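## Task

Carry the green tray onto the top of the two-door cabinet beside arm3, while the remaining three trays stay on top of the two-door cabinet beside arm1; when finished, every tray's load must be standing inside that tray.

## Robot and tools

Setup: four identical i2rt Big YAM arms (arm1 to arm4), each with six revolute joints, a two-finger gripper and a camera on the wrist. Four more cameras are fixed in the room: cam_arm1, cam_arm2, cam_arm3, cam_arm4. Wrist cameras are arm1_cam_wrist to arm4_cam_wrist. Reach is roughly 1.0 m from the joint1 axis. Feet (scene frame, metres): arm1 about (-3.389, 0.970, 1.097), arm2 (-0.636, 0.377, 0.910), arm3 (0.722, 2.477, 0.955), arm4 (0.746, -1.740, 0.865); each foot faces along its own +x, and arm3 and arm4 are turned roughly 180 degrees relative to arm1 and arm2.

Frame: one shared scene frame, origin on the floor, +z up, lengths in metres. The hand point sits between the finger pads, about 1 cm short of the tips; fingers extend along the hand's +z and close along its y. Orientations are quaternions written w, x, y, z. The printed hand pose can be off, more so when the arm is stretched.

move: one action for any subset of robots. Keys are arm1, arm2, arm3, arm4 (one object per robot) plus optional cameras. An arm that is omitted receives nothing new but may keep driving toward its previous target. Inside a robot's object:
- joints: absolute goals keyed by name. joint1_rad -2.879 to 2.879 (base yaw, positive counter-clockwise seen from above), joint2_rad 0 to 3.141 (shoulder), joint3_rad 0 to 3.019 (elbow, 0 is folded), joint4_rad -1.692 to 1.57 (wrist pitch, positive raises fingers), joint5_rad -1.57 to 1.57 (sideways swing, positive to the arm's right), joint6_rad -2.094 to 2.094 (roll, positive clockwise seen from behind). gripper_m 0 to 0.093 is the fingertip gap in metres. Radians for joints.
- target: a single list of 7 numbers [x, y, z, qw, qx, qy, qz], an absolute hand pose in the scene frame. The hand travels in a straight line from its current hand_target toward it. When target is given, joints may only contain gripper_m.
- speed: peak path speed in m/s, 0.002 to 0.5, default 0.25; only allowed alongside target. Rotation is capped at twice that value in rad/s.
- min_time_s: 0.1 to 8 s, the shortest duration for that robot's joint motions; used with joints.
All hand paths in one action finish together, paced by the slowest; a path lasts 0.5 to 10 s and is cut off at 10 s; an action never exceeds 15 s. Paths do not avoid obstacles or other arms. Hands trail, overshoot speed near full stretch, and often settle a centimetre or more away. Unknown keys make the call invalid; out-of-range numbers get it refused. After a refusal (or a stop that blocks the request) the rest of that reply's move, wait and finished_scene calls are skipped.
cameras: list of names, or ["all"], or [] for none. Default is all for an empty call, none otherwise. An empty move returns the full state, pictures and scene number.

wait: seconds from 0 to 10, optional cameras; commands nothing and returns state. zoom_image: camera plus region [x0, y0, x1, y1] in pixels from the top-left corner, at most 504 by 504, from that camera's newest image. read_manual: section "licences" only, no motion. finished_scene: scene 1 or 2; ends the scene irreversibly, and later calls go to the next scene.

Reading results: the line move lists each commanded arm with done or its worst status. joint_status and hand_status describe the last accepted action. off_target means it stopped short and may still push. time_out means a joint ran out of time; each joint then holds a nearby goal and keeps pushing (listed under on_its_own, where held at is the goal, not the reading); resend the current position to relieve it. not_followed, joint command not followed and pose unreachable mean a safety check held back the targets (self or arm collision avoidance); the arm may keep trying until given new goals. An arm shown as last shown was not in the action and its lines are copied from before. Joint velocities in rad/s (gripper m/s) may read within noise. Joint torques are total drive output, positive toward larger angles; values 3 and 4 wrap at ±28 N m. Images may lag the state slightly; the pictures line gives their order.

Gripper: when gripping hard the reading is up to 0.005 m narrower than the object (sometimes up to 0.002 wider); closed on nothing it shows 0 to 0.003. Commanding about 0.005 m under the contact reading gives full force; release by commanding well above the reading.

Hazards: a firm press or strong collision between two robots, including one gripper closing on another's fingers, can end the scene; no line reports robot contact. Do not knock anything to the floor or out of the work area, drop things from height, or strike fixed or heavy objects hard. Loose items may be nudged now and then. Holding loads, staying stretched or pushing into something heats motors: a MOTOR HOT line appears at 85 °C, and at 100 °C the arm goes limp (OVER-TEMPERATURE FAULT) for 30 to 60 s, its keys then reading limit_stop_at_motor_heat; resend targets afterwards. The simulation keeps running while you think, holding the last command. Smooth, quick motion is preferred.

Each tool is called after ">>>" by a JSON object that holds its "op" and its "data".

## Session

>>> {"op": "move", "data": {}}

>>> {"op": "zoom_image", "data": {"camera": "cam_arm1", "region": [200, 140, 500, 460]}}

Scene clock: 0.00 s.
Joint torques (N m): no reading
Heat: arm1: hottest gripper 24 °C; arm2: hottest joint1_rad 25 °C; arm3: hottest joint1_rad 26 °C; arm4: hottest joint1_rad 26 °C.
Joint velocities: within noise
arm1.joint_positions: joint1_rad=+0.692 joint2_rad=+0.648 joint3_rad=+1.429 joint4_rad=-1.398 joint5_rad=-0.136 joint6_rad=-0.701 gripper_m=+0.09396
arm1.joint_status: not commanded
arm1.hand: x=-3.5788 y=+0.8356 z=+1.6371 quat_wxyz=(+0.034, +0.700, +0.543, -0.463) (m; scene frame)
arm1.hand_target: x=-3.5770 y=+0.8370 z=+1.6466 quat_wxyz=(+0.033, +0.696, +0.540, -0.472) (m; scene frame)
arm1.hand_status: not commanded
arm2.joint_positions: joint1_rad=+0.046 joint2_rad=+0.608 joint3_rad=+1.378 joint4_rad=-1.614 joint5_rad=+0.231 joint6_rad=+0.022 gripper_m=+0.09396
arm2.joint_status: not commanded
arm2.hand: x=-0.8192 y=+0.4116 z=+1.3976 quat_wxyz=(-0.095, +0.928, -0.033, -0.359) (m; scene frame)
arm2.hand_target: x=-0.8179 y=+0.4117 z=+1.4087 quat_wxyz=(-0.094, +0.923, -0.034, -0.372) (m; scene frame)
arm2.hand_status: not commanded
arm3.joint_positions: joint1_rad=+0.827 joint2_rad=+0.635 joint3_rad=+1.493 joint4_rad=-1.192 joint5_rad=+0.128 joint6_rad=+0.670 gripper_m=+0.09396
arm3.joint_status: not commanded
arm3.hand: x=+0.7771 y=+2.7101 z=+1.5737 quat_wxyz=(-0.349, +0.256, -0.771, -0.466) (m; scene frame)
arm3.hand_target: x=+0.7762 y=+2.7061 z=+1.5860 quat_wxyz=(-0.354, +0.253, -0.764, -0.477) (m; scene frame)
arm3.hand_status: not commanded
arm4.joint_positions: joint1_rad=-0.546 joint2_rad=+0.615 joint3_rad=+1.544 joint4_rad=-1.256 joint5_rad=-0.261 joint6_rad=-0.380 gripper_m=+0.09396
arm4.joint_status: not commanded
arm4.hand: x=+0.8806 y=-1.9065 z=+1.4980 quat_wxyz=(-0.502, -0.207, -0.782, +0.305) (m; scene frame)
arm4.hand_target: x=+0.8787 y=-1.9029 z=+1.5072 quat_wxyz=(-0.508, -0.204, -0.776, +0.312) (m; scene frame)
arm4.hand_status: not commanded
pictures: arm1_cam_wrist, arm2_cam_wrist, arm3_cam_wrist, arm4_cam_wrist, cam_arm1, cam_arm2, cam_arm3, cam_arm4
camera_calibration:
arm1_cam_wrist: T_world_to_cam=[[-0.791385, 0.405586, 0.457395, -3.91969], [0.337811, 0.913738, -0.225758, 0.819776], [-0.509503, -0.0241481, -0.86013, -0.268092], [0, 0, 0, 1]] pos_world=[-3.5155, 0.834235, 1.74732]
arm2_cam_wrist: T_world_to_cam=[[0.110568, 0.976715, 0.183852, -0.573759], [0.988771, -0.0893901, -0.119757, 1.01769], [-0.100534, 0.195029, -0.975631, 1.32533], [0, 0, 0, 1]] pos_world=[-0.809581, 0.392893, 1.5204]
arm3_cam_wrist: T_world_to_cam=[[0.724724, -0.44104, -0.529395, 1.46322], [-0.678991, -0.587849, -0.439778, 2.81538], [-0.117244, 0.678172, -0.72549, -0.476613], [0, 0, 0, 1]] pos_world=[0.795304, 2.62358, 1.66699]
arm4_cam_wrist: T_world_to_cam=[[-0.631945, -0.727671, 0.26672, -1.23092], [-0.717787, 0.419744, -0.555515, 2.26712], [0.292279, -0.542503, -0.787568, 0.0135226], [0, 0, 0, 1]] pos_world=[0.845489, -1.83998, 1.59838]

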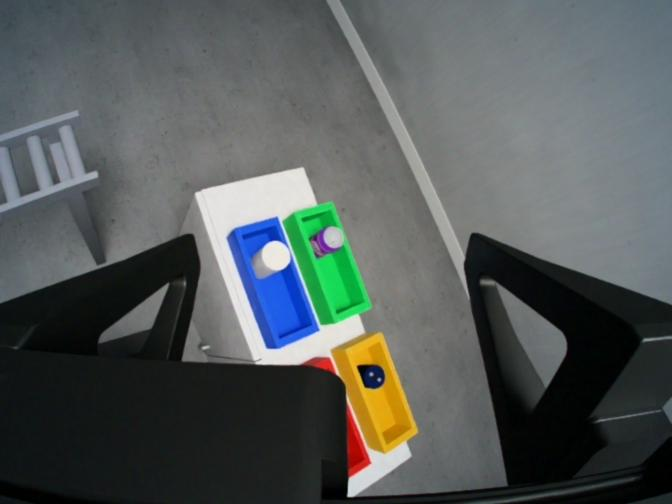

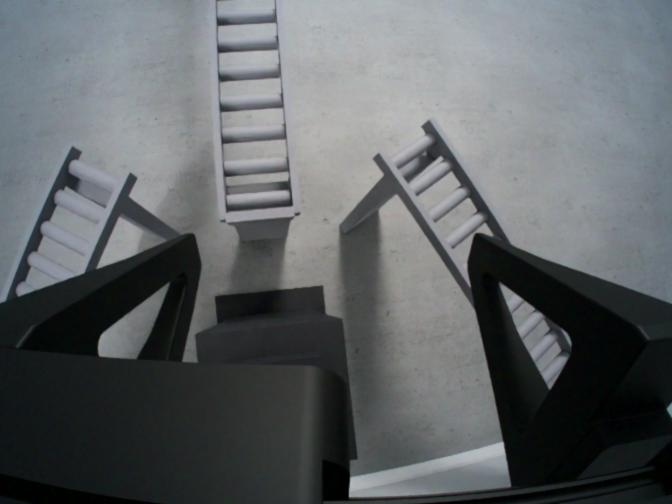

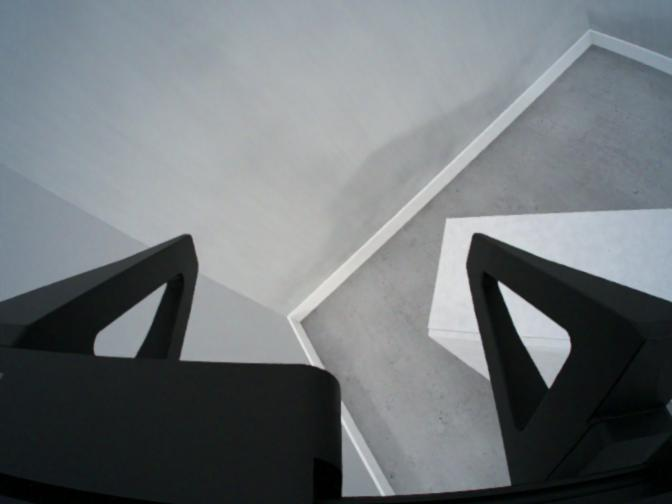

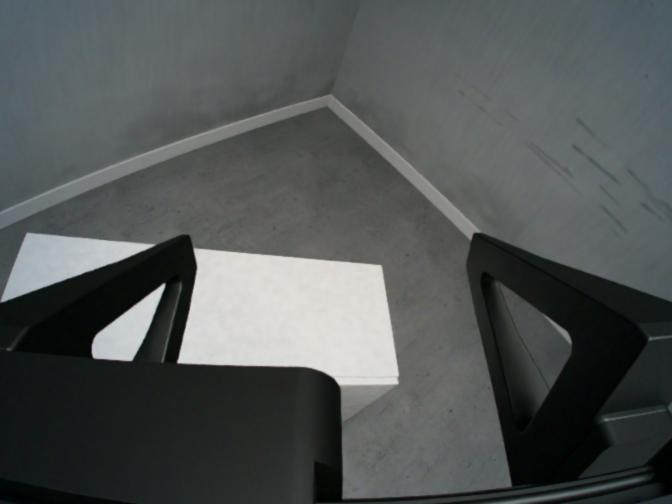

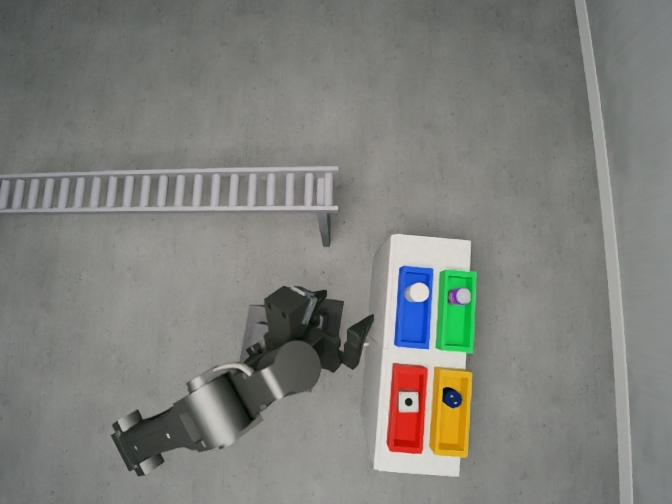

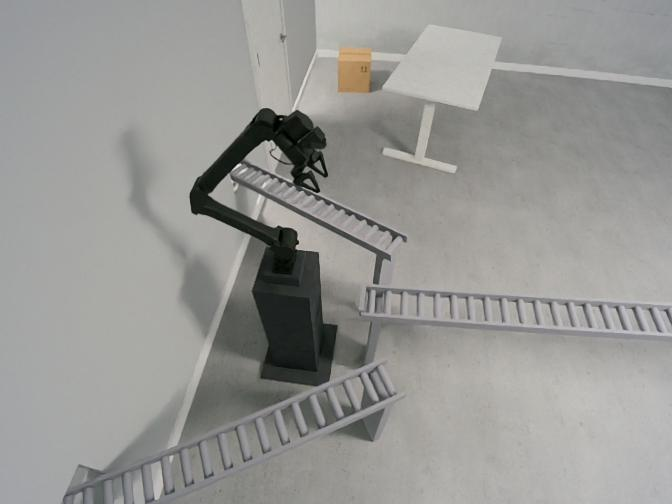

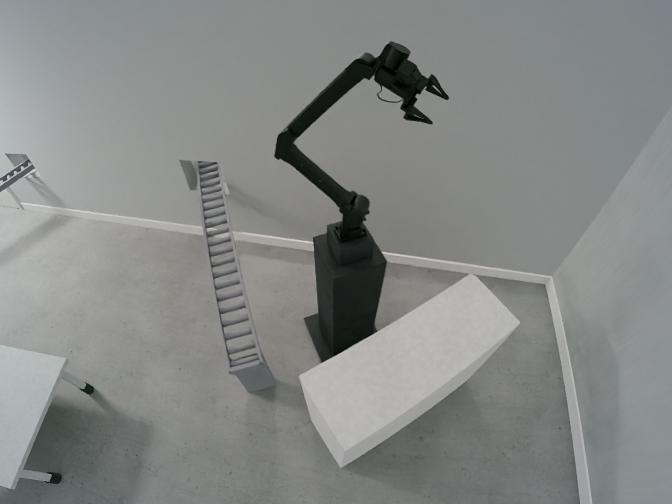

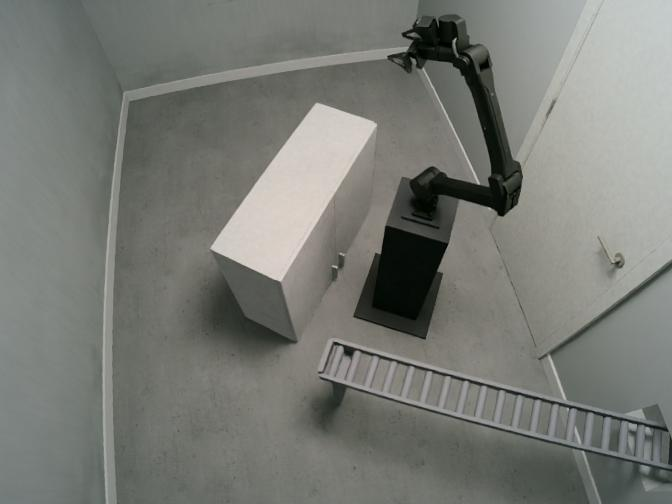

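Scaled by 1.575 from the camera's 672x504 image, which has a finer 960x720 frame.

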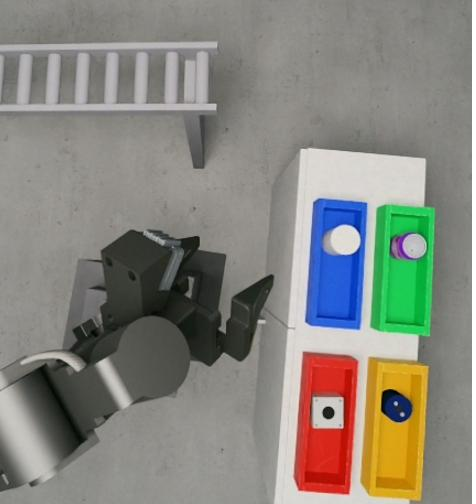

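>>> {"op": "move", "data": {"arm1": {"target":[-3.98,0.838,0.95,0,0.7015,-0.7127,0],"joints":{"gripper_m":0.035}}, "cameras": ["arm1_cam_wrist"]}}

>>> {"op": "zoom_image", "data": {"camera": "arm1_cam_wrist", "region": [120, 0, 520, 330]}}

Scene clock: 8.77 s.
Joint torques (N m): arm1=[-0.91 -14.92 9.69 -0.32 -0.06 0.03] | arm2=[-0.21 2.08 8.77 1.73 0.15 -0.09] | arm3=[0.91 2.32 10.15 2.52 0.13 -0.12] | arm4=[-0.73 2.84 8.96 2.03 -0.05 0.14]
Heat: arm1: hottest gripper 24 °C; arm2: hottest joint1_rad 25 °C; arm3: hottest joint1_rad 26 °C; arm4: hottest joint1_rad 26 °C.
move: arm1 off_target
Joint velocities: within noise
arm1.joint_positions: joint1_rad=+0.371 joint2_rad=+2.285 joint3_rad=+1.520 joint4_rad=-0.802 joint5_rad=+0.020 joint6_rad=+1.801 gripper_m=+0.03507
arm1.joint_status: all done
arm1.hand: x=-3.9698 y=+0.8326 z=+0.9542 quat_wxyz=(-0.001, +0.709, -0.705, -0.001) (m; scene frame)
arm1.hand_target: x=-3.9796 y=+0.8381 z=+0.9501 quat_wxyz=(+0.000, +0.701, -0.713, +0.000) (m; scene frame)
arm1.hand_status: off_target (0.012 m and 1.2 deg from the pose sent, 0.796 m and 168.0 deg at the start)
arm2, arm3, arm4: as last shown
pictures: arm1_cam_wrist
camera_calibration:
arm1_cam_wrist: T_world_to_cam=[[0.999956, 0.00942235, 0.000149155, 3.96184], [0.00760234, -0.815957, 0.578063, 0.162675], [0.00556841, -0.578036, -0.815992, 1.40899], [0, 0, 0, 1]] pos_world=[-3.97075, 0.909851, 1.05509]

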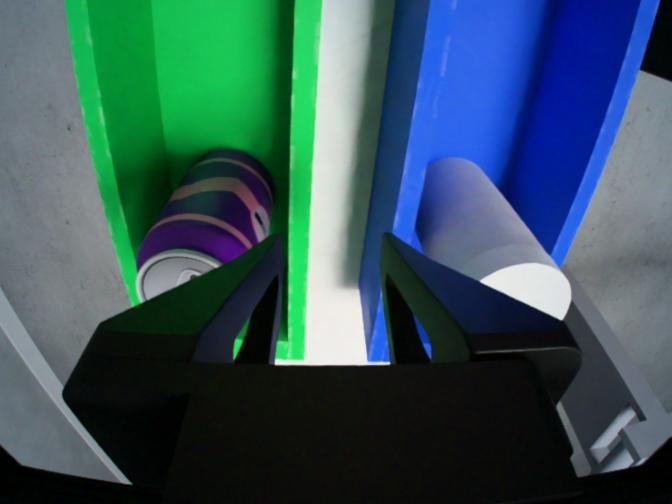

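Scaled by 1.260 from the camera's 672x504 image, which has a finer 960x720 frame.

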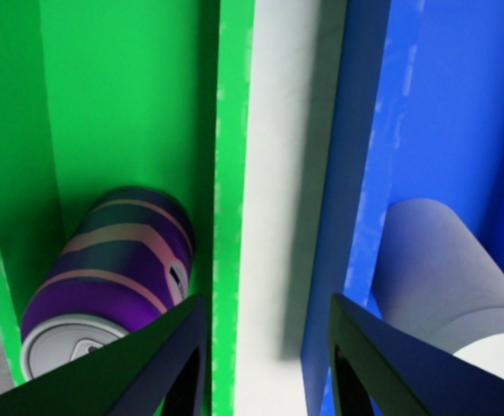

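>>> {"op": "move", "data": {"arm1": {"target":[-4.001,0.822,0.84,0,0.7015,-0.7127,0],"joints":{"gripper_m":0.045},"speed":0.18}, "cameras": ["arm1_cam_wrist"]}}

Scene clock: 12.90 s.
Joint torques (N m): arm1=[0.21 -16.21 8.87 0.46 -0.01 -0.01] | arm2=[-0.21 2.08 8.77 1.73 0.14 -0.09] | arm3=[0.73 2.2 10.14 2.59 0.13 -0.13] | arm4=[-0.73 2.78 8.96 2.03 -0.05 0.14]
Heat: arm1: hottest gripper 24 °C; arm2: hottest joint1_rad 25 °C; arm3: hottest joint1_rad 26 °C; arm4: hottest joint1_rad 26 °C.
move: arm1 off_target
Joint velocities: within noise
arm1.joint_positions: joint1_rad=+0.371 joint2_rad=+2.541 joint3_rad=+1.687 joint4_rad=-0.729 joint5_rad=+0.018 joint6_rad=+1.818 gripper_m=+0.04493
arm1.joint_status: all done
arm1.hand: x=-3.9907 y=+0.8255 z=+0.8468 quat_wxyz=(-0.008, +0.703, -0.711, +0.004) (m; scene frame)
arm1.hand_target: x=-4.0005 y=+0.8221 z=+0.8403 quat_wxyz=(+0.000, +0.701, -0.713, +0.000) (m; scene frame)
arm1.hand_status: off_target (0.013 m and 1.0 deg from the pose sent, 0.119 m and 1.2 deg at the start)
arm2, arm3, arm4: as last shown
pictures: arm1_cam_wrist
camera_calibration:
arm1_cam_wrist: T_world_to_cam=[[0.999835, -0.00715982, 0.0167024, 3.98202], [-0.01547, -0.817597, 0.575583, 0.130529], [0.00953475, -0.575746, -0.817573, 1.33276], [0, 0, 0, 1]] pos_world=[-3.99205, 0.902559, 0.947985]

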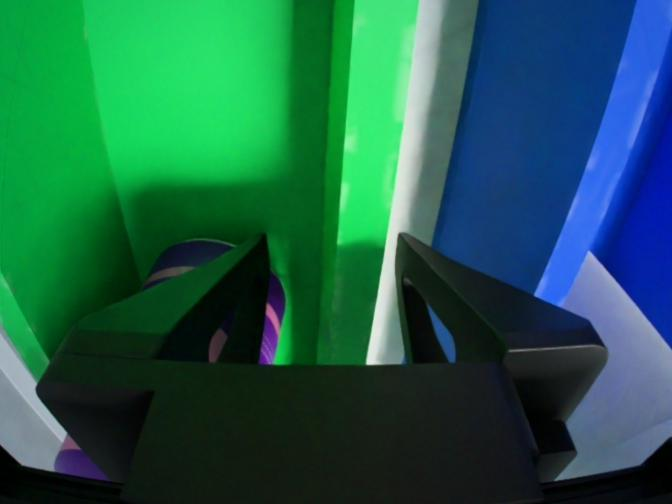

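>>> {"op": "move", "data": {"arm1": {"target":[-3.991,0.818,0.81,0,0.7015,-0.7127,0],"speed":0.1}, "cameras": ["arm1_cam_wrist"]}}

Scene clock: 14.33 s.
Joint torques (N m): arm1=[0.91 -16.15 7.98 0.69 -0.01 -0.01] | arm2=[-0.21 2.14 8.77 1.73 0.14 -0.08] | arm3=[1.03 2.2 10.14 2.55 0.13 -0.12] | arm4=[-0.73 2.78 8.96 2.03 -0.05 0.14]
Heat: arm1: hottest gripper 24 °C; arm2: hottest joint1_rad 25 °C; arm3: hottest joint1_rad 26 °C; arm4: hottest joint1_rad 26 °C.
move: arm1 off_target
Joint velocities: within noise
arm1.joint_positions: joint1_rad=+0.371 joint2_rad=+2.592 joint3_rad=+1.687 joint4_rad=-0.682 joint5_rad=+0.018 joint6_rad=+1.827 gripper_m=+0.04493
arm1.joint_status: not commanded
arm1.hand: x=-3.9825 y=+0.8270 z=+0.8165 quat_wxyz=(-0.009, +0.700, -0.714, +0.004) (m; scene frame)
arm1.hand_target: x=-3.9905 y=+0.8181 z=+0.8104 quat_wxyz=(+0.000, +0.701, -0.713, +0.000) (m; scene frame)
arm1.hand_status: off_target (0.014 m and 1.2 deg from the pose sent, 0.038 m and 1.0 deg at the start)
arm2, arm3, arm4: as last shown
pictures: arm1_cam_wrist
camera_calibration:
arm1_cam_wrist: T_world_to_cam=[[0.999669, -0.0163147, 0.019902, 3.97861], [-0.0247917, -0.817947, 0.57476, 0.113052], [0.00690174, -0.575063, -0.81808, 1.29809], [0, 0, 0, 1]] pos_world=[-3.98345, 0.903865, 0.917784]

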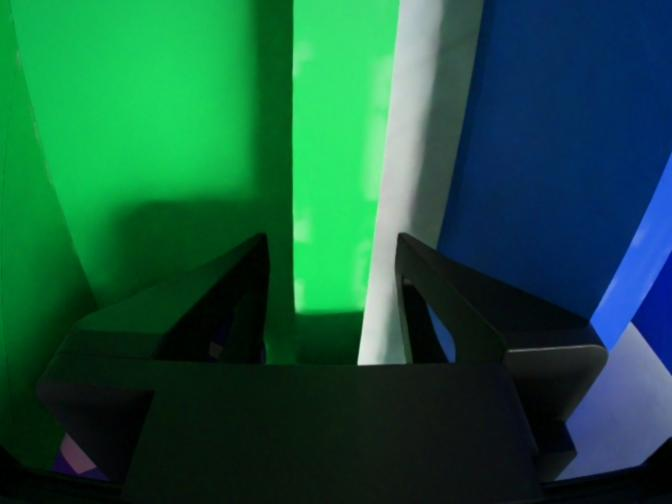

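>>> {"op": "move", "data": {"arm1": {"joints":{"gripper_m":0.0}}}}

>>> {"op": "move", "data": {"arm1": {"target":[-3.985,0.818,0.90,-0.01,0.7015,-0.7127,0],"speed":0.1}, "cameras": ["arm1_cam_wrist","cam_arm1"]}}

Scene clock: 15.43 s.
Joint torques (N m): arm1=[0.91 -16.26 7.56 0.24 -0.06 -0.04] | arm2=[-0.21 2.08 8.77 1.73 0.14 -0.08] | arm3=[1.03 2.26 10.14 2.58 0.14 -0.12] | arm4=[-0.73 2.78 8.98 2.04 -0.05 0.13]
Heat: arm1: hottest gripper 24 °C; arm2: hottest joint1_rad 25 °C; arm3: hottest joint1_rad 26 °C; arm4: hottest joint1_rad 26 °C.
move: arm1 off_target
Joint velocities: within noise
arm1.joint_positions: joint1_rad=+0.371 joint2_rad=+2.592 joint3_rad=+1.694 joint4_rad=-0.671 joint5_rad=+0.020 joint6_rad=+1.830 gripper_m=+0.01238
arm1.joint_status: gripper_m off_target (ended at +0.01241, target +0.00000)
arm1.hand: x=-3.9887 y=+0.8257 z=+0.8179 quat_wxyz=(-0.002, +0.699, -0.716, -0.001) (m; scene frame)
arm1.hand_target: x=-3.9906 y=+0.8181 z=+0.8103 quat_wxyz=(+0.000, +0.701, -0.713, +0.000) (m; scene frame)
arm1.hand_status: not commanded
arm2, arm3, arm4: as last shown
pictures: none

Scene clock: 17.27 s.
Joint torques (N m): arm1=[1.44 -20.84 6.94 -0.28 0.06 0] | arm2=[-0.21 2.08 8.79 1.73 0.14 -0.09] | arm3=[0.91 2.26 10.18 2.52 0.14 -0.13] | arm4=[-0.73 2.84 8.98 2.03 -0.05 0.14]
Heat: arm1: hottest gripper 24 °C; arm2: hottest joint1_rad 25 °C; arm3: hottest joint1_rad 26 °C; arm4: hottest joint1_rad 26 °C.
move: arm1 off_target
Joint velocities: within noise
arm1.joint_positions: joint1_rad=+0.371 joint2_rad=+2.473 joint3_rad=+1.616 joint4_rad=-0.782 joint5_rad=+0.026 joint6_rad=+1.834 gripper_m=+0.01238
arm1.joint_status: not commanded
arm1.hand: x=-3.9658 y=+0.8333 z=+0.8702 quat_wxyz=(-0.034, +0.697, -0.716, +0.014) (m; scene frame)
arm1.hand_target: x=-3.9843 y=+0.8181 z=+0.8998 quat_wxyz=(-0.010, +0.701, -0.713, +0.000) (m; scene frame)
arm1.hand_status: off_target (0.039 m and 3.2 deg from the pose sent, 0.082 m and 1.0 deg at the start)
arm2, arm3, arm4: as last shown
pictures: arm1_cam_wrist, cam_arm1
camera_calibration:
arm1_cam_wrist: T_world_to_cam=[[0.997388, -0.0235376, 0.0682886, 3.91578], [-0.0576353, -0.829191, 0.555986, -0.016702], [0.0435377, -0.55847, -0.828382, 1.48589], [0, 0, 0, 1]] pos_world=[-3.9712, 0.908144, 0.972767]

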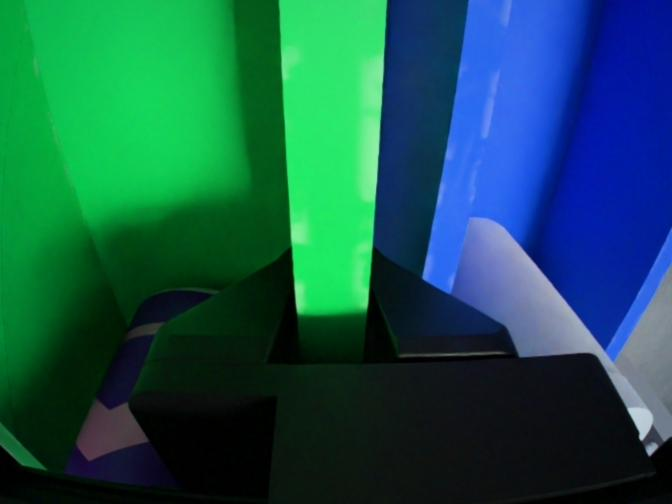

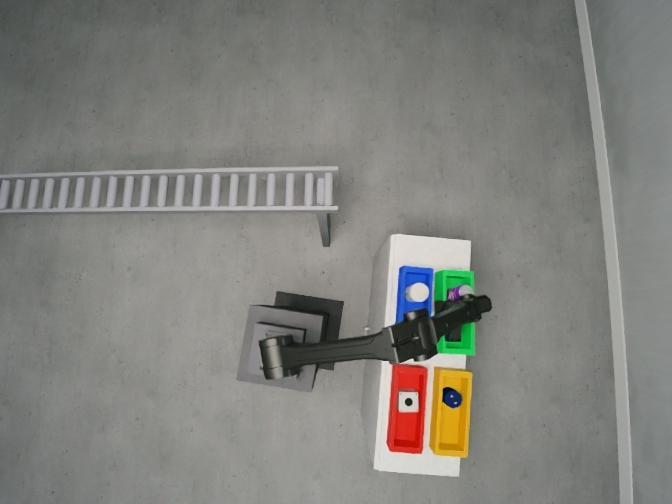

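>>> {"op": "move", "data": {"arm1": {"target":[-3.99,0.82,1.10,0.015,0.7015,-0.7127,-0.01],"speed":0.17}}}

>>> {"op": "move", "data": {"arm1": {"target":[-3.93,0.82,1.13,0.015,0.7015,-0.7127,-0.01],"speed":0.2}, "cameras": ["arm1_cam_wrist"]}}

Scene clock: 19.90 s.
Joint torques (N m): arm1=[1.26 -19.25 11.85 -0.16 -0.18 -0.04] | arm2=[-0.21 2.08 8.77 1.74 0.14 -0.08] | arm3=[0.85 2.26 10.15 2.51 0.13 -0.11] | arm4=[-0.73 2.78 8.98 2.03 -0.05 0.14]
Heat: arm1: hottest gripper 24 °C; arm2: hottest joint1_rad 25 °C; arm3: hottest joint1_rad 26 °C; arm4: hottest joint1_rad 26 °C.
move: arm1 off_target
Joint velocities: within noise
arm1.joint_positions: joint1_rad=+0.371 joint2_rad=+2.129 joint3_rad=+1.571 joint4_rad=-1.058 joint5_rad=+0.025 joint6_rad=+1.834 gripper_m=+0.01238
arm1.joint_status: not commanded
arm1.hand: x=-3.9657 y=+0.8362 z=+1.0600 quat_wxyz=(-0.024, +0.697, -0.717, +0.009) (m; scene frame)
arm1.hand_target: x=-3.9880 y=+0.8205 z=+1.1003 quat_wxyz=(+0.015, +0.701, -0.713, -0.010) (m; scene frame)
arm1.hand_status: off_target (0.050 m and 5.0 deg from the pose sent, 0.231 m and 6.3 deg at the start)
arm2, arm3, arm4: as last shown
pictures: none

Scene clock: 21.20 s.
Joint torques (N m): arm1=[1.08 -17.73 9.43 0.73 -0.09 0.03] | arm2=[-0.21 2.14 8.77 1.73 0.14 -0.08] | arm3=[0.85 2.37 10.15 2.59 0.13 -0.13] | arm4=[-0.73 2.78 8.96 2.03 -0.05 0.14]
Heat: arm1: hottest gripper 24 °C; arm2: hottest joint1_rad 25 °C; arm3: hottest joint3_rad 27 °C; arm4: hottest joint1_rad 26 °C.
move: arm1 off_target
Joint velocities: within noise
arm1.joint_positions: joint1_rad=+0.402 joint2_rad=+1.960 joint3_rad=+1.408 joint4_rad=-1.055 joint5_rad=+0.023 joint6_rad=+1.858 gripper_m=+0.01238
arm1.joint_status: not commanded
arm1.hand: x=-3.9154 y=+0.8316 z=+1.1018 quat_wxyz=(-0.019, +0.700, -0.714, +0.007) (m; scene frame)
arm1.hand_target: x=-3.9291 y=+0.8203 z=+1.1302 quat_wxyz=(+0.015, +0.701, -0.713, -0.010) (m; scene frame)
arm1.hand_status: off_target (0.034 m and 4.4 deg from the pose sent, 0.080 m and 5.0 deg at the start)
arm2, arm3, arm4: as last shown
pictures: arm1_cam_wrist
camera_calibration:
arm1_cam_wrist: T_world_to_cam=[[0.999158, -0.0168582, 0.0374139, 3.88503], [-0.0350904, -0.82368, 0.565968, -0.0712552], [0.0212759, -0.566804, -0.823578, 1.58917], [0, 0, 0, 1]] pos_world=[-3.91807, 0.907552, 1.20378]

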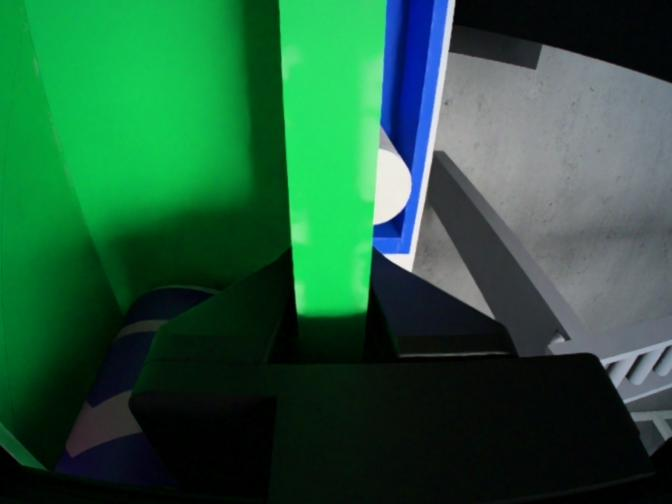

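>>> {"op": "move", "data": {"arm1": {"joints":{"joint1_rad":1.78,"joint6_rad":1.62},"min_time_s":4}, "cameras": ["arm1_cam_wrist","cam_arm1"]}}

>>> {"op": "zoom_image", "data": {"camera": "cam_arm1", "region": [180, 120, 380, 270]}}

Scene clock: 26.13 s.
Joint torques (N m): arm1=[-0.03 -17.49 9.62 0.81 -0.1 -0.13] | arm2=[-0.21 2.14 8.77 1.73 0.14 -0.08] | arm3=[1.03 2.37 10.15 2.58 0.14 -0.12] | arm4=[-0.73 2.84 8.96 2.03 -0.05 0.14]
Heat: arm1: hottest gripper 24 °C; arm2: hottest joint1_rad 25 °C; arm3: hottest joint3_rad 27 °C; arm4: hottest joint1_rad 26 °C.
move: arm1 done
Joint velocities: within noise
arm1.joint_positions: joint1_rad=+1.781 joint2_rad=+1.960 joint3_rad=+1.408 joint4_rad=-1.055 joint5_rad=+0.024 joint6_rad=+1.626 gripper_m=+0.01238
arm1.joint_status: all done
arm1.hand: x=-3.3527 y=+0.4269 z=+1.1124 quat_wxyz=(-0.010, +1.000, +0.010, -0.009) (m; scene frame)
arm1.hand_target: x=-3.3517 y=+0.4112 z=+1.1409 quat_wxyz=(+0.028, +1.000, +0.012, -0.005) (m; scene frame)
arm1.hand_status: not commanded
arm2.joint_positions: joint1_rad=+0.046 joint2_rad=+0.608 joint3_rad=+1.378 joint4_rad=-1.614 joint5_rad=+0.231 joint6_rad=+0.022 gripper_m=+0.09396
arm2.joint_status: not commanded
arm2.hand: x=-0.8192 y=+0.4116 z=+1.3976 quat_wxyz=(-0.095, +0.928, -0.033, -0.359) (m; scene frame)
arm2.hand_target: x=-0.8179 y=+0.4117 z=+1.4087 quat_wxyz=(-0.094, +0.923, -0.034, -0.372) (m; scene frame)
arm2.hand_status: not commanded
arm3.joint_positions: joint1_rad=+0.827 joint2_rad=+0.635 joint3_rad=+1.493 joint4_rad=-1.192 joint5_rad=+0.128 joint6_rad=+0.670 gripper_m=+0.09396
arm3.joint_status: not commanded
arm3.hand: x=+0.7771 y=+2.7101 z=+1.5737 quat_wxyz=(-0.349, +0.256, -0.771, -0.466) (m; scene frame)
arm3.hand_target: x=+0.7762 y=+2.7061 z=+1.5860 quat_wxyz=(-0.354, +0.253, -0.764, -0.477) (m; scene frame)
arm3.hand_status: not commanded
arm4.joint_positions: joint1_rad=-0.546 joint2_rad=+0.615 joint3_rad=+1.544 joint4_rad=-1.256 joint5_rad=-0.261 joint6_rad=-0.380 gripper_m=+0.09396
arm4.joint_status: not commanded
arm4.hand: x=+0.8806 y=-1.9065 z=+1.4980 quat_wxyz=(-0.502, -0.207, -0.782, +0.305) (m; scene frame)
arm4.hand_target: x=+0.8787 y=-1.9029 z=+1.5072 quat_wxyz=(-0.508, -0.204, -0.776, +0.312) (m; scene frame)
arm4.hand_status: not commanded
pictures: arm1_cam_wrist, cam_arm1
camera_calibration:
arm1_cam_wrist: T_world_to_cam=[[-0.0241892, 0.999498, 0.0204734, -0.530292], [0.824774, 0.00837919, 0.5654, 2.13745], [0.564945, 0.0305625, -0.824563, 2.92538], [0, 0, 0, 1]] pos_world=[-3.42842, 0.422709, 1.2145]

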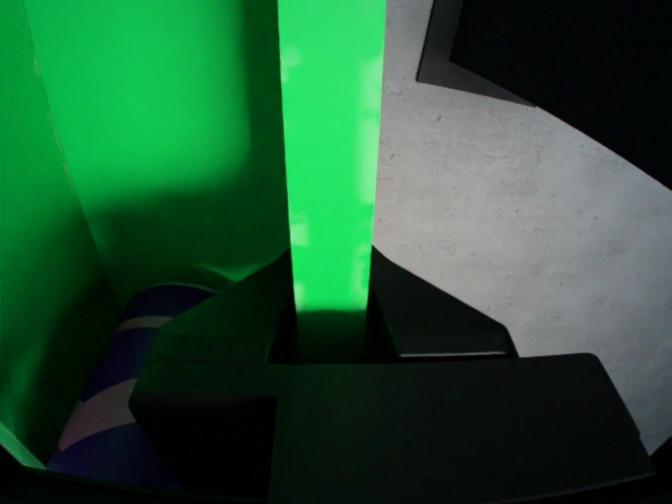

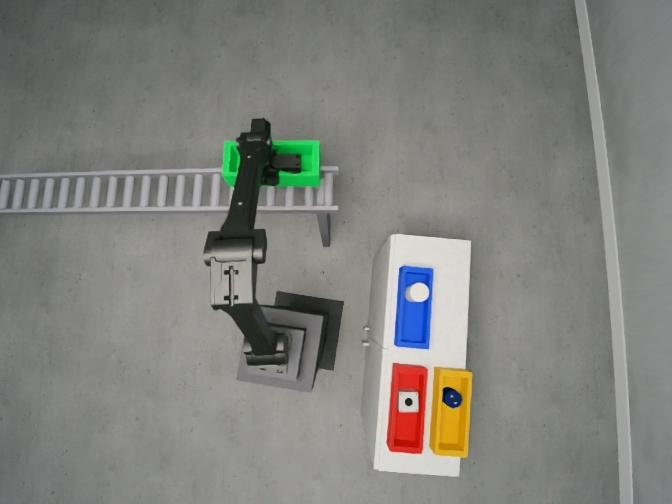

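Scaled by 2.520 from the camera's 672x504 image, which has a finer 960x720 frame.

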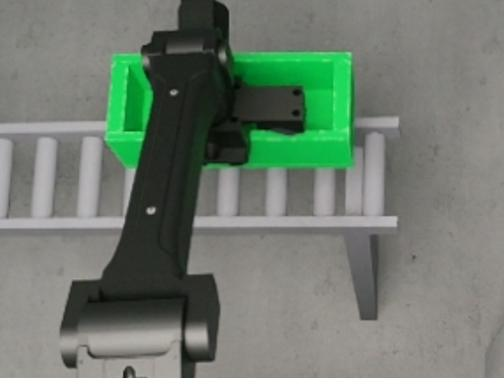

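>>> {"op": "move", "data": {"arm1": {"target":[-3.35,0.413,0.975,0.035,0.9993,0.014,0.0],"speed":0.13}}}

>>> {"op": "move", "data": {"arm1": {"target":[-3.35,0.412,0.93,0.03,0.9994,0.014,0.0],"speed":0.08}, "cameras": ["cam_arm1"]}}

>>> {"op": "zoom_image", "data": {"camera": "cam_arm1", "region": [180, 120, 380, 270]}}

Scene clock: 28.67 s.
Joint torques (N m): arm1=[-0.21 -16.21 7.43 1.03 -0.25 -0.14] | arm2=[-0.21 2.08 8.76 1.74 0.14 -0.08] | arm3=[0.91 2.2 10.17 2.61 0.12 -0.12] | arm4=[-0.73 2.78 8.96 2.03 -0.04 0.14]
Heat: arm1: hottest gripper 24 °C; arm2: hottest joint1_rad 25 °C; arm3: hottest joint3_rad 27 °C; arm4: hottest joint1_rad 26 °C.
move: arm1 off_target
Joint velocities: within noise
arm1.joint_positions: joint1_rad=+1.781 joint2_rad=+2.192 joint3_rad=+1.300 joint4_rad=-0.683 joint5_rad=+0.019 joint6_rad=+1.621 gripper_m=+0.01238
arm1.joint_status: not commanded
arm1.hand: x=-3.3514 y=+0.4334 z=+0.9587 quat_wxyz=(+0.006, +1.000, +0.012, -0.006) (m; scene frame)
arm1.hand_target: x=-3.3502 y=+0.4135 z=+0.9755 quat_wxyz=(+0.035, +0.999, +0.014, +0.000) (m; scene frame)
arm1.hand_status: off_target (0.026 m and 3.4 deg from the pose sent, 0.138 m and 5.3 deg at the start)
arm2, arm3, arm4: as last shown
pictures: none

Scene clock: 29.97 s.
Joint torques (N m): arm1=[-0.32 -16.15 8.35 0.96 -0.24 -0.13] | arm2=[-0.21 2.08 8.77 1.74 0.14 -0.09] | arm3=[0.85 2.26 10.19 2.55 0.13 -0.12] | arm4=[-0.73 2.84 8.96 2.03 -0.05 0.14]
Heat: arm1: hottest gripper 25 °C; arm2: hottest joint1_rad 25 °C; arm3: hottest joint3_rad 27 °C; arm4: hottest joint1_rad 26 °C.
move: arm1 off_target
Joint velocities: within noise
arm1.joint_positions: joint1_rad=+1.781 joint2_rad=+2.279 joint3_rad=+1.300 joint4_rad=-0.618 joint5_rad=+0.018 joint6_rad=+1.618 gripper_m=+0.01238
arm1.joint_status: not commanded
arm1.hand: x=-3.3516 y=+0.4425 z=+0.9140 quat_wxyz=(-0.005, +1.000, +0.014, -0.006) (m; scene frame)
arm1.hand_target: x=-3.3502 y=+0.4129 z=+0.9311 quat_wxyz=(+0.030, +0.999, +0.014, +0.000) (m; scene frame)
arm1.hand_status: off_target (0.034 m and 4.1 deg from the pose sent, 0.036 m and 2.9 deg at the start)
arm2, arm3, arm4: as last shown
pictures: cam_arm1

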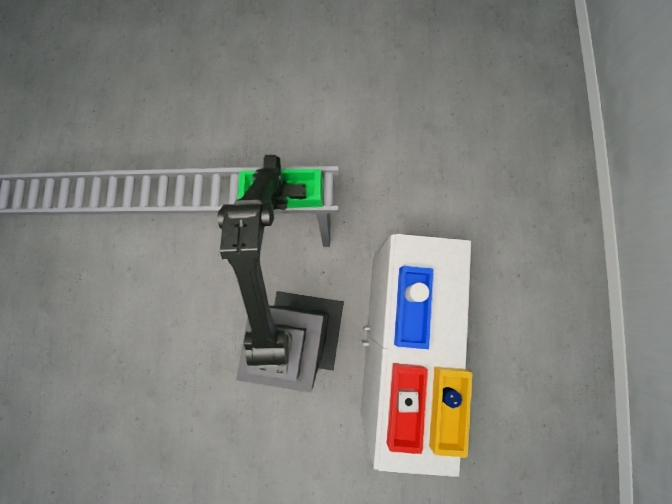

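Scaled by 2.520 from the camera's 672x504 image, which has a finer 960x720 frame.

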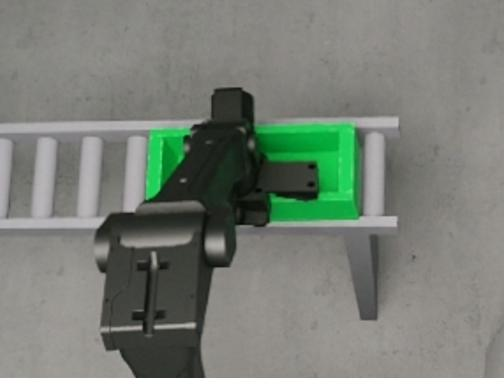

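>>> {"op": "move", "data": {"arm1": {"target":[-3.35,0.398,0.905,0.03,0.9994,0.014,0.0],"speed":0.08}, "cameras": ["cam_arm1"]}}

>>> {"op": "zoom_image", "data": {"camera": "cam_arm1", "region": [180, 120, 380, 270]}}

Scene clock: 31.37 s.
Joint torques (N m): arm1=[-0.44 -15.68 8.72 0.57 -0.18 -0.13] | arm2=[-0.21 2.08 8.79 1.73 0.14 -0.08] | arm3=[0.79 2.32 10.15 2.58 0.13 -0.11] | arm4=[-0.73 2.78 8.96 2.03 -0.05 0.14]
Heat: arm1: hottest gripper 25 °C; arm2: hottest joint1_rad 25 °C; arm3: hottest joint3_rad 27 °C; arm4: hottest joint1_rad 26 °C.
move: arm1 off_target
Joint velocities: within noise
arm1.joint_positions: joint1_rad=+1.781 joint2_rad=+2.339 joint3_rad=+1.358 joint4_rad=-0.596 joint5_rad=+0.017 joint6_rad=+1.617 gripper_m=+0.01238
arm1.joint_status: not commanded
arm1.hand: x=-3.3498 y=+0.4239 z=+0.8953 quat_wxyz=(+0.005, +1.000, +0.014, -0.005) (m; scene frame)
arm1.hand_target: x=-3.3502 y=+0.3987 z=+0.9059 quat_wxyz=(+0.030, +0.999, +0.014, +0.000) (m; scene frame)
arm1.hand_status: off_target (0.028 m and 2.9 deg from the pose sent, 0.045 m and 4.1 deg at the start)
arm2, arm3, arm4: as last shown
pictures: cam_arm1

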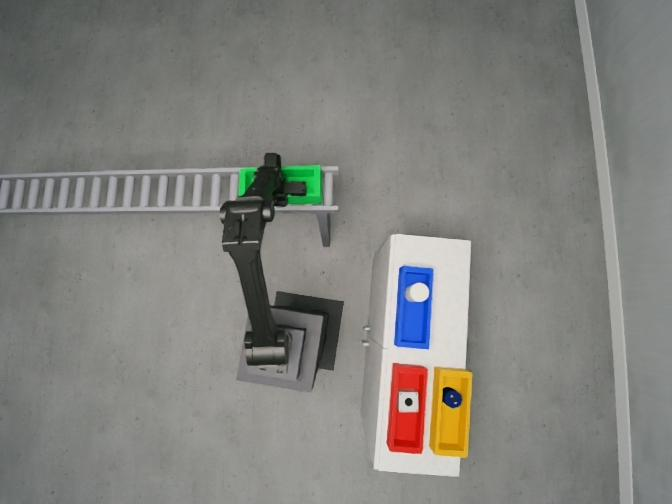

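Scaled by 2.520 from the camera's 672x504 image, which has a finer 960x720 frame.

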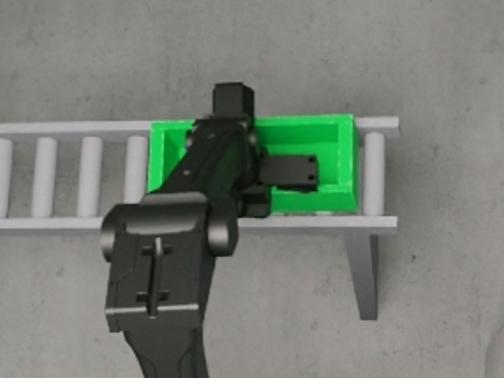

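>>> {"op": "move", "data": {"arm1": {"target":[-3.35,0.405,0.877,0.02,0.9994,0.016,0.0],"speed":0.07}, "cameras": ["cam_arm1"]}}

>>> {"op": "zoom_image", "data": {"camera": "cam_arm1", "region": [180, 120, 380, 270]}}

Scene clock: 32.60 s.
Joint torques (N m): arm1=[-0.5 -12.57 8.5 1.24 -0.23 -0.13] | arm2=[-0.26 2.14 8.77 1.73 0.14 -0.08] | arm3=[0.85 2.26 10.21 2.54 0.13 -0.12] | arm4=[-0.73 2.78 8.96 2.03 -0.05 0.14]
Heat: arm1: hottest gripper 25 °C; arm2: hottest joint1_rad 25 °C; arm3: hottest joint3_rad 27 °C; arm4: hottest joint1_rad 26 °C.
move: arm1 off_target
Joint velocities: within noise
arm1.joint_positions: joint1_rad=+1.781 joint2_rad=+2.352 joint3_rad=+1.369 joint4_rad=-0.582 joint5_rad=+0.017 joint6_rad=+1.613 gripper_m=+0.01238
arm1.joint_status: not commanded
arm1.hand: x=-3.3494 y=+0.4182 z=+0.8913 quat_wxyz=(+0.011, +1.000, +0.016, -0.004) (m; scene frame)
arm1.hand_target: x=-3.3502 y=+0.4060 z=+0.8775 quat_wxyz=(+0.020, +1.000, +0.016, +0.000) (m; scene frame)
arm1.hand_status: off_target (0.019 m and 1.1 deg from the pose sent, 0.026 m and 1.8 deg at the start)
arm2, arm3, arm4: as last shown
pictures: cam_arm1

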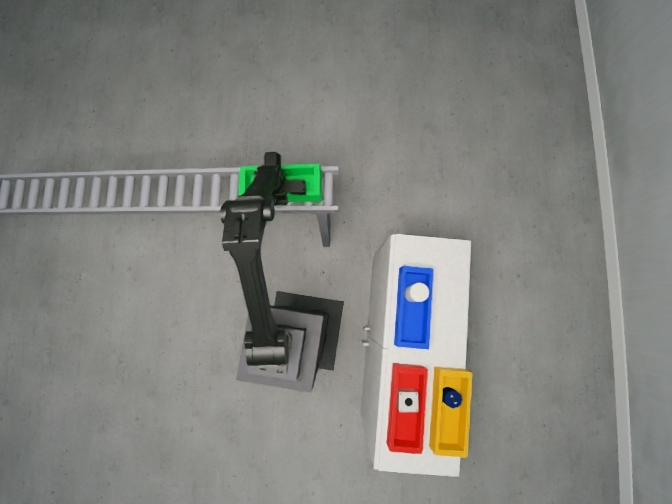

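Scaled by 2.520 from the camera's 672x504 image, which has a finer 960x720 frame.

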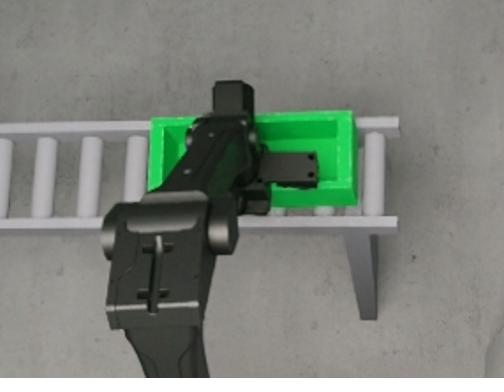

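>>> {"op": "move", "data": {"arm1": {"target":[-3.35,0.420,0.935,0.025,0.9994,0.016,0.0],"speed":0.1}}}

>>> {"op": "move", "data": {"arm1": {"target":[-3.35,0.418,0.880,0.015,0.9997,0.018,0.0],"speed":0.07}, "cameras": ["cam_arm1"]}}

>>> {"op": "zoom_image", "data": {"camera": "cam_arm1", "region": [180, 120, 380, 270]}}

Scene clock: 34.23 s.
Joint torques (N m): arm1=[-0.21 -18.37 5.56 -0.21 -0.18 -0.24] | arm2=[-0.21 2.14 8.77 1.74 0.14 -0.09] | arm3=[0.85 2.26 10.21 2.54 0.13 -0.13] | arm4=[-0.73 2.84 8.98 2.03 -0.05 0.14]
Heat: arm1: hottest gripper 25 °C; arm2: hottest joint1_rad 25 °C; arm3: hottest joint3_rad 27 °C; arm4: hottest joint1_rad 26 °C.
move: arm1 off_target
Joint velocities: within noise
arm1.joint_positions: joint1_rad=+1.781 joint2_rad=+2.293 joint3_rad=+1.312 joint4_rad=-0.598 joint5_rad=+0.017 joint6_rad=+1.626 gripper_m=+0.01238
arm1.joint_status: not commanded
arm1.hand: x=-3.3507 y=+0.4345 z=+0.9100 quat_wxyz=(+0.005, +1.000, +0.010, -0.005) (m; scene frame)
arm1.hand_target: x=-3.3501 y=+0.4203 z=+0.9345 quat_wxyz=(+0.025, +1.000, +0.016, +0.000) (m; scene frame)
arm1.hand_status: off_target (0.029 m and 2.5 deg from the pose sent, 0.044 m and 1.7 deg at the start)
arm2, arm3, arm4: as last shown
pictures: none

Scene clock: 35.57 s.
Joint torques (N m): arm1=[-0.32 -12.81 8.12 0.84 -0.19 -0.13] | arm2=[-0.21 2.08 8.77 1.73 0.14 -0.09] | arm3=[0.97 2.37 10.15 2.54 0.13 -0.12] | arm4=[-0.73 2.84 8.96 2.04 -0.05 0.14]
Heat: arm1: hottest gripper 25 °C; arm2: hottest joint3_rad 26 °C; arm3: hottest joint3_rad 27 °C; arm4: hottest joint1_rad 26 °C.
move: arm1 off_target
Joint velocities: within noise
arm1.joint_positions: joint1_rad=+1.781 joint2_rad=+2.337 joint3_rad=+1.333 joint4_rad=-0.566 joint5_rad=+0.015 joint6_rad=+1.610 gripper_m=+0.01238
arm1.joint_status: not commanded
arm1.hand: x=-3.3500 y=+0.4298 z=+0.8912 quat_wxyz=(+0.008, +1.000, +0.017, -0.004) (m; scene frame)
arm1.hand_target: x=-3.3501 y=+0.4185 z=+0.8805 quat_wxyz=(+0.015, +1.000, +0.018, +0.000) (m; scene frame)
arm1.hand_status: off_target (0.016 m and 0.9 deg from the pose sent, 0.034 m and 1.6 deg at the start)
arm2, arm3, arm4: as last shown
pictures: cam_arm1

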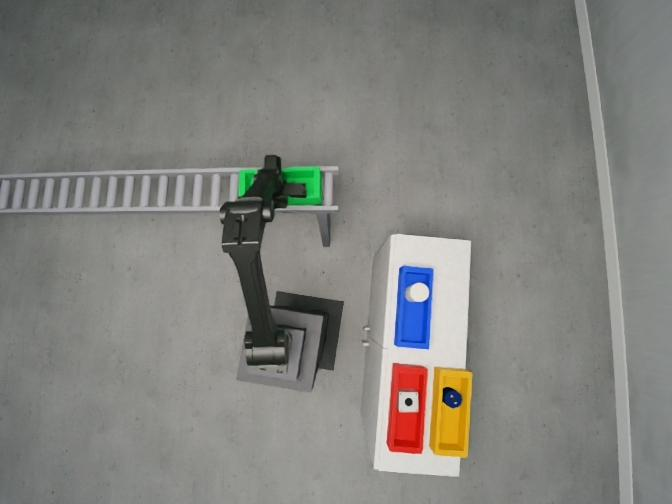

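Scaled by 2.520 from the camera's 672x504 image, which has a finer 960x720 frame.

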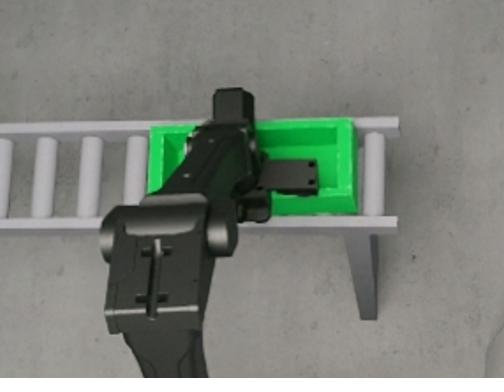

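>>> {"op": "move", "data": {"arm1": {"joints":{"gripper_m":0.035}}}}

>>> {"op": "move", "data": {"arm1": {"target":[-3.345,0.42,1.08,0.01,0.9998,0.018,0],"speed":0.4}, "arm2": {"target":[-1.2,0.465,1.0,0,0.9998,0,-0.02]}, "cameras": ["cam_arm1","arm1_cam_wrist","cam_arm2"]}}

>>> {"op": "zoom_image", "data": {"camera": "cam_arm1", "region": [130, 120, 380, 270]}}

Scene clock: 36.57 s.
Joint torques (N m): arm1=[-0.32 -13.27 7.39 0.65 -0.05 -0.13] | arm2=[-0.26 2.08 8.77 1.74 0.14 -0.09] | arm3=[0.85 2.2 10.17 2.55 0.13 -0.12] | arm4=[-0.73 2.84 8.96 2.03 -0.05 0.14]
Heat: arm1: hottest gripper 25 °C; arm2: hottest joint3_rad 26 °C; arm3: hottest joint3_rad 28 °C; arm4: hottest joint1_rad 26 °C.
move: arm1 done
Joint velocities: arm1=[0.015 -0.005 -0.012 0.002 0.051 -0.066 0.004] | arm2=[within noise] | arm3=[within noise] | arm4=[within noise]
arm1.joint_positions: joint1_rad=+1.781 joint2_rad=+2.348 joint3_rad=+1.340 joint4_rad=-0.562 joint5_rad=+0.011 joint6_rad=+1.610 gripper_m=+0.03488
arm1.joint_status: all done
arm1.hand: x=-3.3491 y=+0.4281 z=+0.8873 quat_wxyz=(+0.009, +1.000, +0.017, -0.002) (m; scene frame)
arm1.hand_target: x=-3.3501 y=+0.4187 z=+0.8804 quat_wxyz=(+0.015, +1.000, +0.018, +0.000) (m; scene frame)
arm1.hand_status: not commanded
arm2, arm3, arm4: as last shown
pictures: none

Scene clock: 39.80 s.
Joint torques (N m): arm1=[0.32 -14.68 10.29 -0.32 0.14 0.01] | arm2=[-0.85 -15.91 11.85 0.2 -0.08 -0.19] | arm3=[0.97 2.32 10.17 2.55 0.14 -0.12] | arm4=[-0.73 2.78 8.96 2.03 -0.05 0.14]
Heat: arm1: hottest gripper 25 °C; arm2: hottest joint3_rad 26 °C; arm3: hottest joint3_rad 28 °C; arm4: hottest joint1_rad 26 °C.
move: arm1 off_target; arm2 off_target
Joint velocities: within noise
arm1.joint_positions: joint1_rad=+1.784 joint2_rad=+2.004 joint3_rad=+1.340 joint4_rad=-0.929 joint5_rad=+0.006 joint6_rad=+1.610 gripper_m=+0.03495
arm1.joint_status: not commanded
arm1.hand: x=-3.3486 y=+0.4332 z=+1.0677 quat_wxyz=(-0.003, +1.000, +0.019, +0.000) (m; scene frame)
arm1.hand_target: x=-3.3450 y=+0.4204 z=+1.0801 quat_wxyz=(+0.010, +1.000, +0.018, +0.000) (m; scene frame)
arm1.hand_status: off_target (0.018 m and 1.5 deg from the pose sent, 0.193 m and 0.3 deg at the start)
arm2.joint_positions: joint1_rad=-0.139 joint2_rad=+1.886 joint3_rad=+1.471 joint4_rad=-1.170 joint5_rad=+0.002 joint6_rad=-0.145 gripper_m=+0.09396
arm2.joint_status: not commanded
arm2.hand: x=-1.1791 y=+0.4579 z=+0.9811 quat_wxyz=(+0.002, +1.000, +0.000, +0.003) (m; scene frame)
arm2.hand_target: x=-1.1987 y=+0.4649 z=+1.0004 quat_wxyz=(+0.000, +1.000, +0.000, -0.020) (m; scene frame)
arm2.hand_status: off_target (0.029 m and 2.7 deg from the pose sent, 0.553 m and 41.6 deg at the start)
arm3.joint_positions: joint1_rad=+0.827 joint2_rad=+0.635 joint3_rad=+1.493 joint4_rad=-1.192 joint5_rad=+0.128 joint6_rad=+0.670 gripper_m=+0.09396
arm3.joint_status: not commanded
arm3.hand: x=+0.7771 y=+2.7101 z=+1.5737 quat_wxyz=(-0.349, +0.256, -0.771, -0.466) (m; scene frame)
arm3.hand_target: x=+0.7762 y=+2.7061 z=+1.5860 quat_wxyz=(-0.354, +0.253, -0.764, -0.477) (m; scene frame)
arm3.hand_status: not commanded
arm4.joint_positions: joint1_rad=-0.546 joint2_rad=+0.615 joint3_rad=+1.544 joint4_rad=-1.256 joint5_rad=-0.261 joint6_rad=-0.380 gripper_m=+0.09396
arm4.joint_status: not commanded
arm4.hand: x=+0.8806 y=-1.9065 z=+1.4980 quat_wxyz=(-0.502, -0.207, -0.782, +0.305) (m; scene frame)
arm4.hand_target: x=+0.8787 y=-1.9029 z=+1.5072 quat_wxyz=(-0.508, -0.204, -0.776, +0.312) (m; scene frame)
arm4.hand_status: not commanded
pictures: arm1_cam_wrist, cam_arm1, cam_arm2
camera_calibration:
arm1_cam_wrist: T_world_to_cam=[[-0.041991, 0.999094, 0.00690255, -0.58065], [0.813454, 0.0301758, 0.580846, 2.0954], [0.580111, 0.0300052, -0.813984, 2.92571], [0, 0, 0, 1]] pos_world=[-3.42613, 0.429107, 1.16839]

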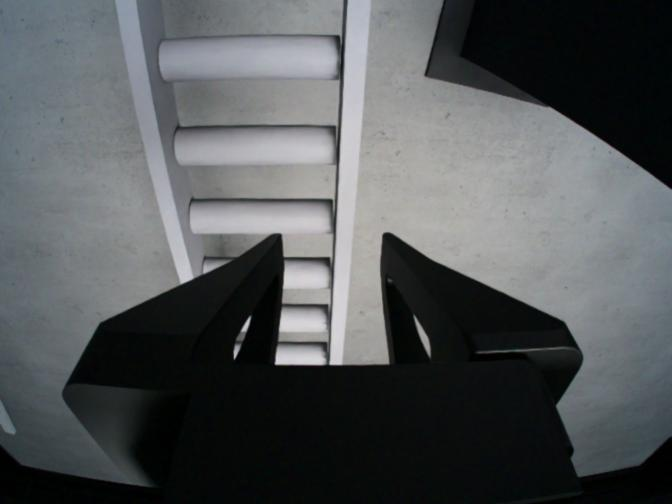

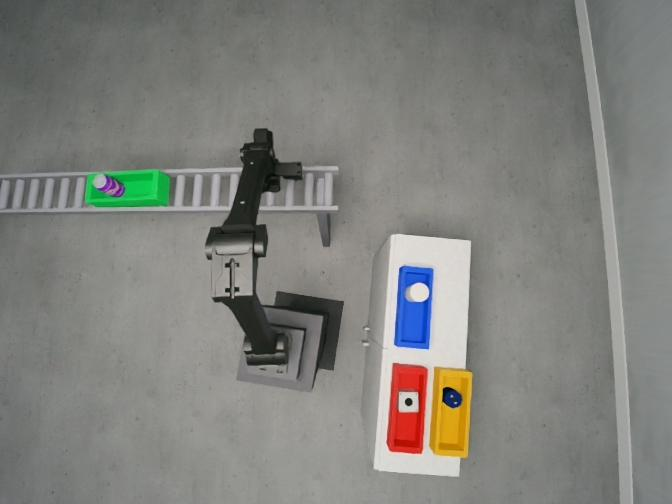

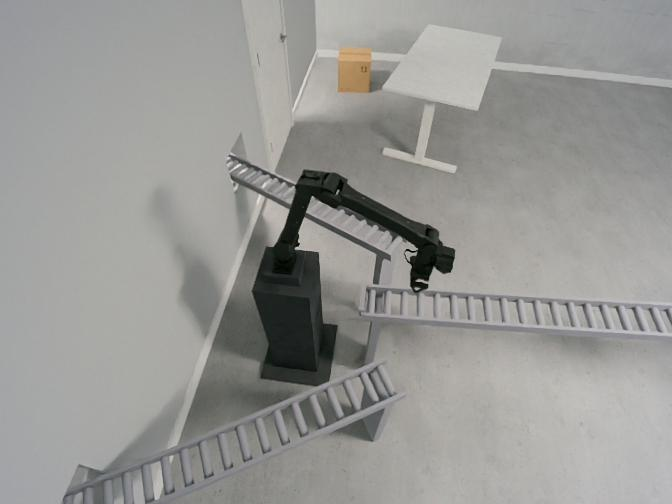

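Scaled by 2.016 from the camera's 672x504 image, which has a finer 960x720 frame.

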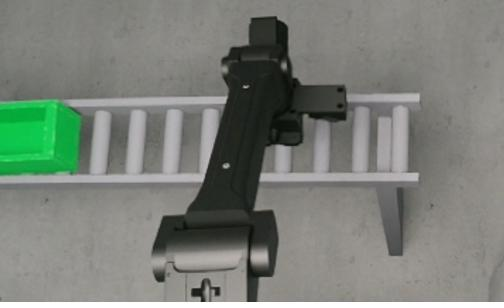

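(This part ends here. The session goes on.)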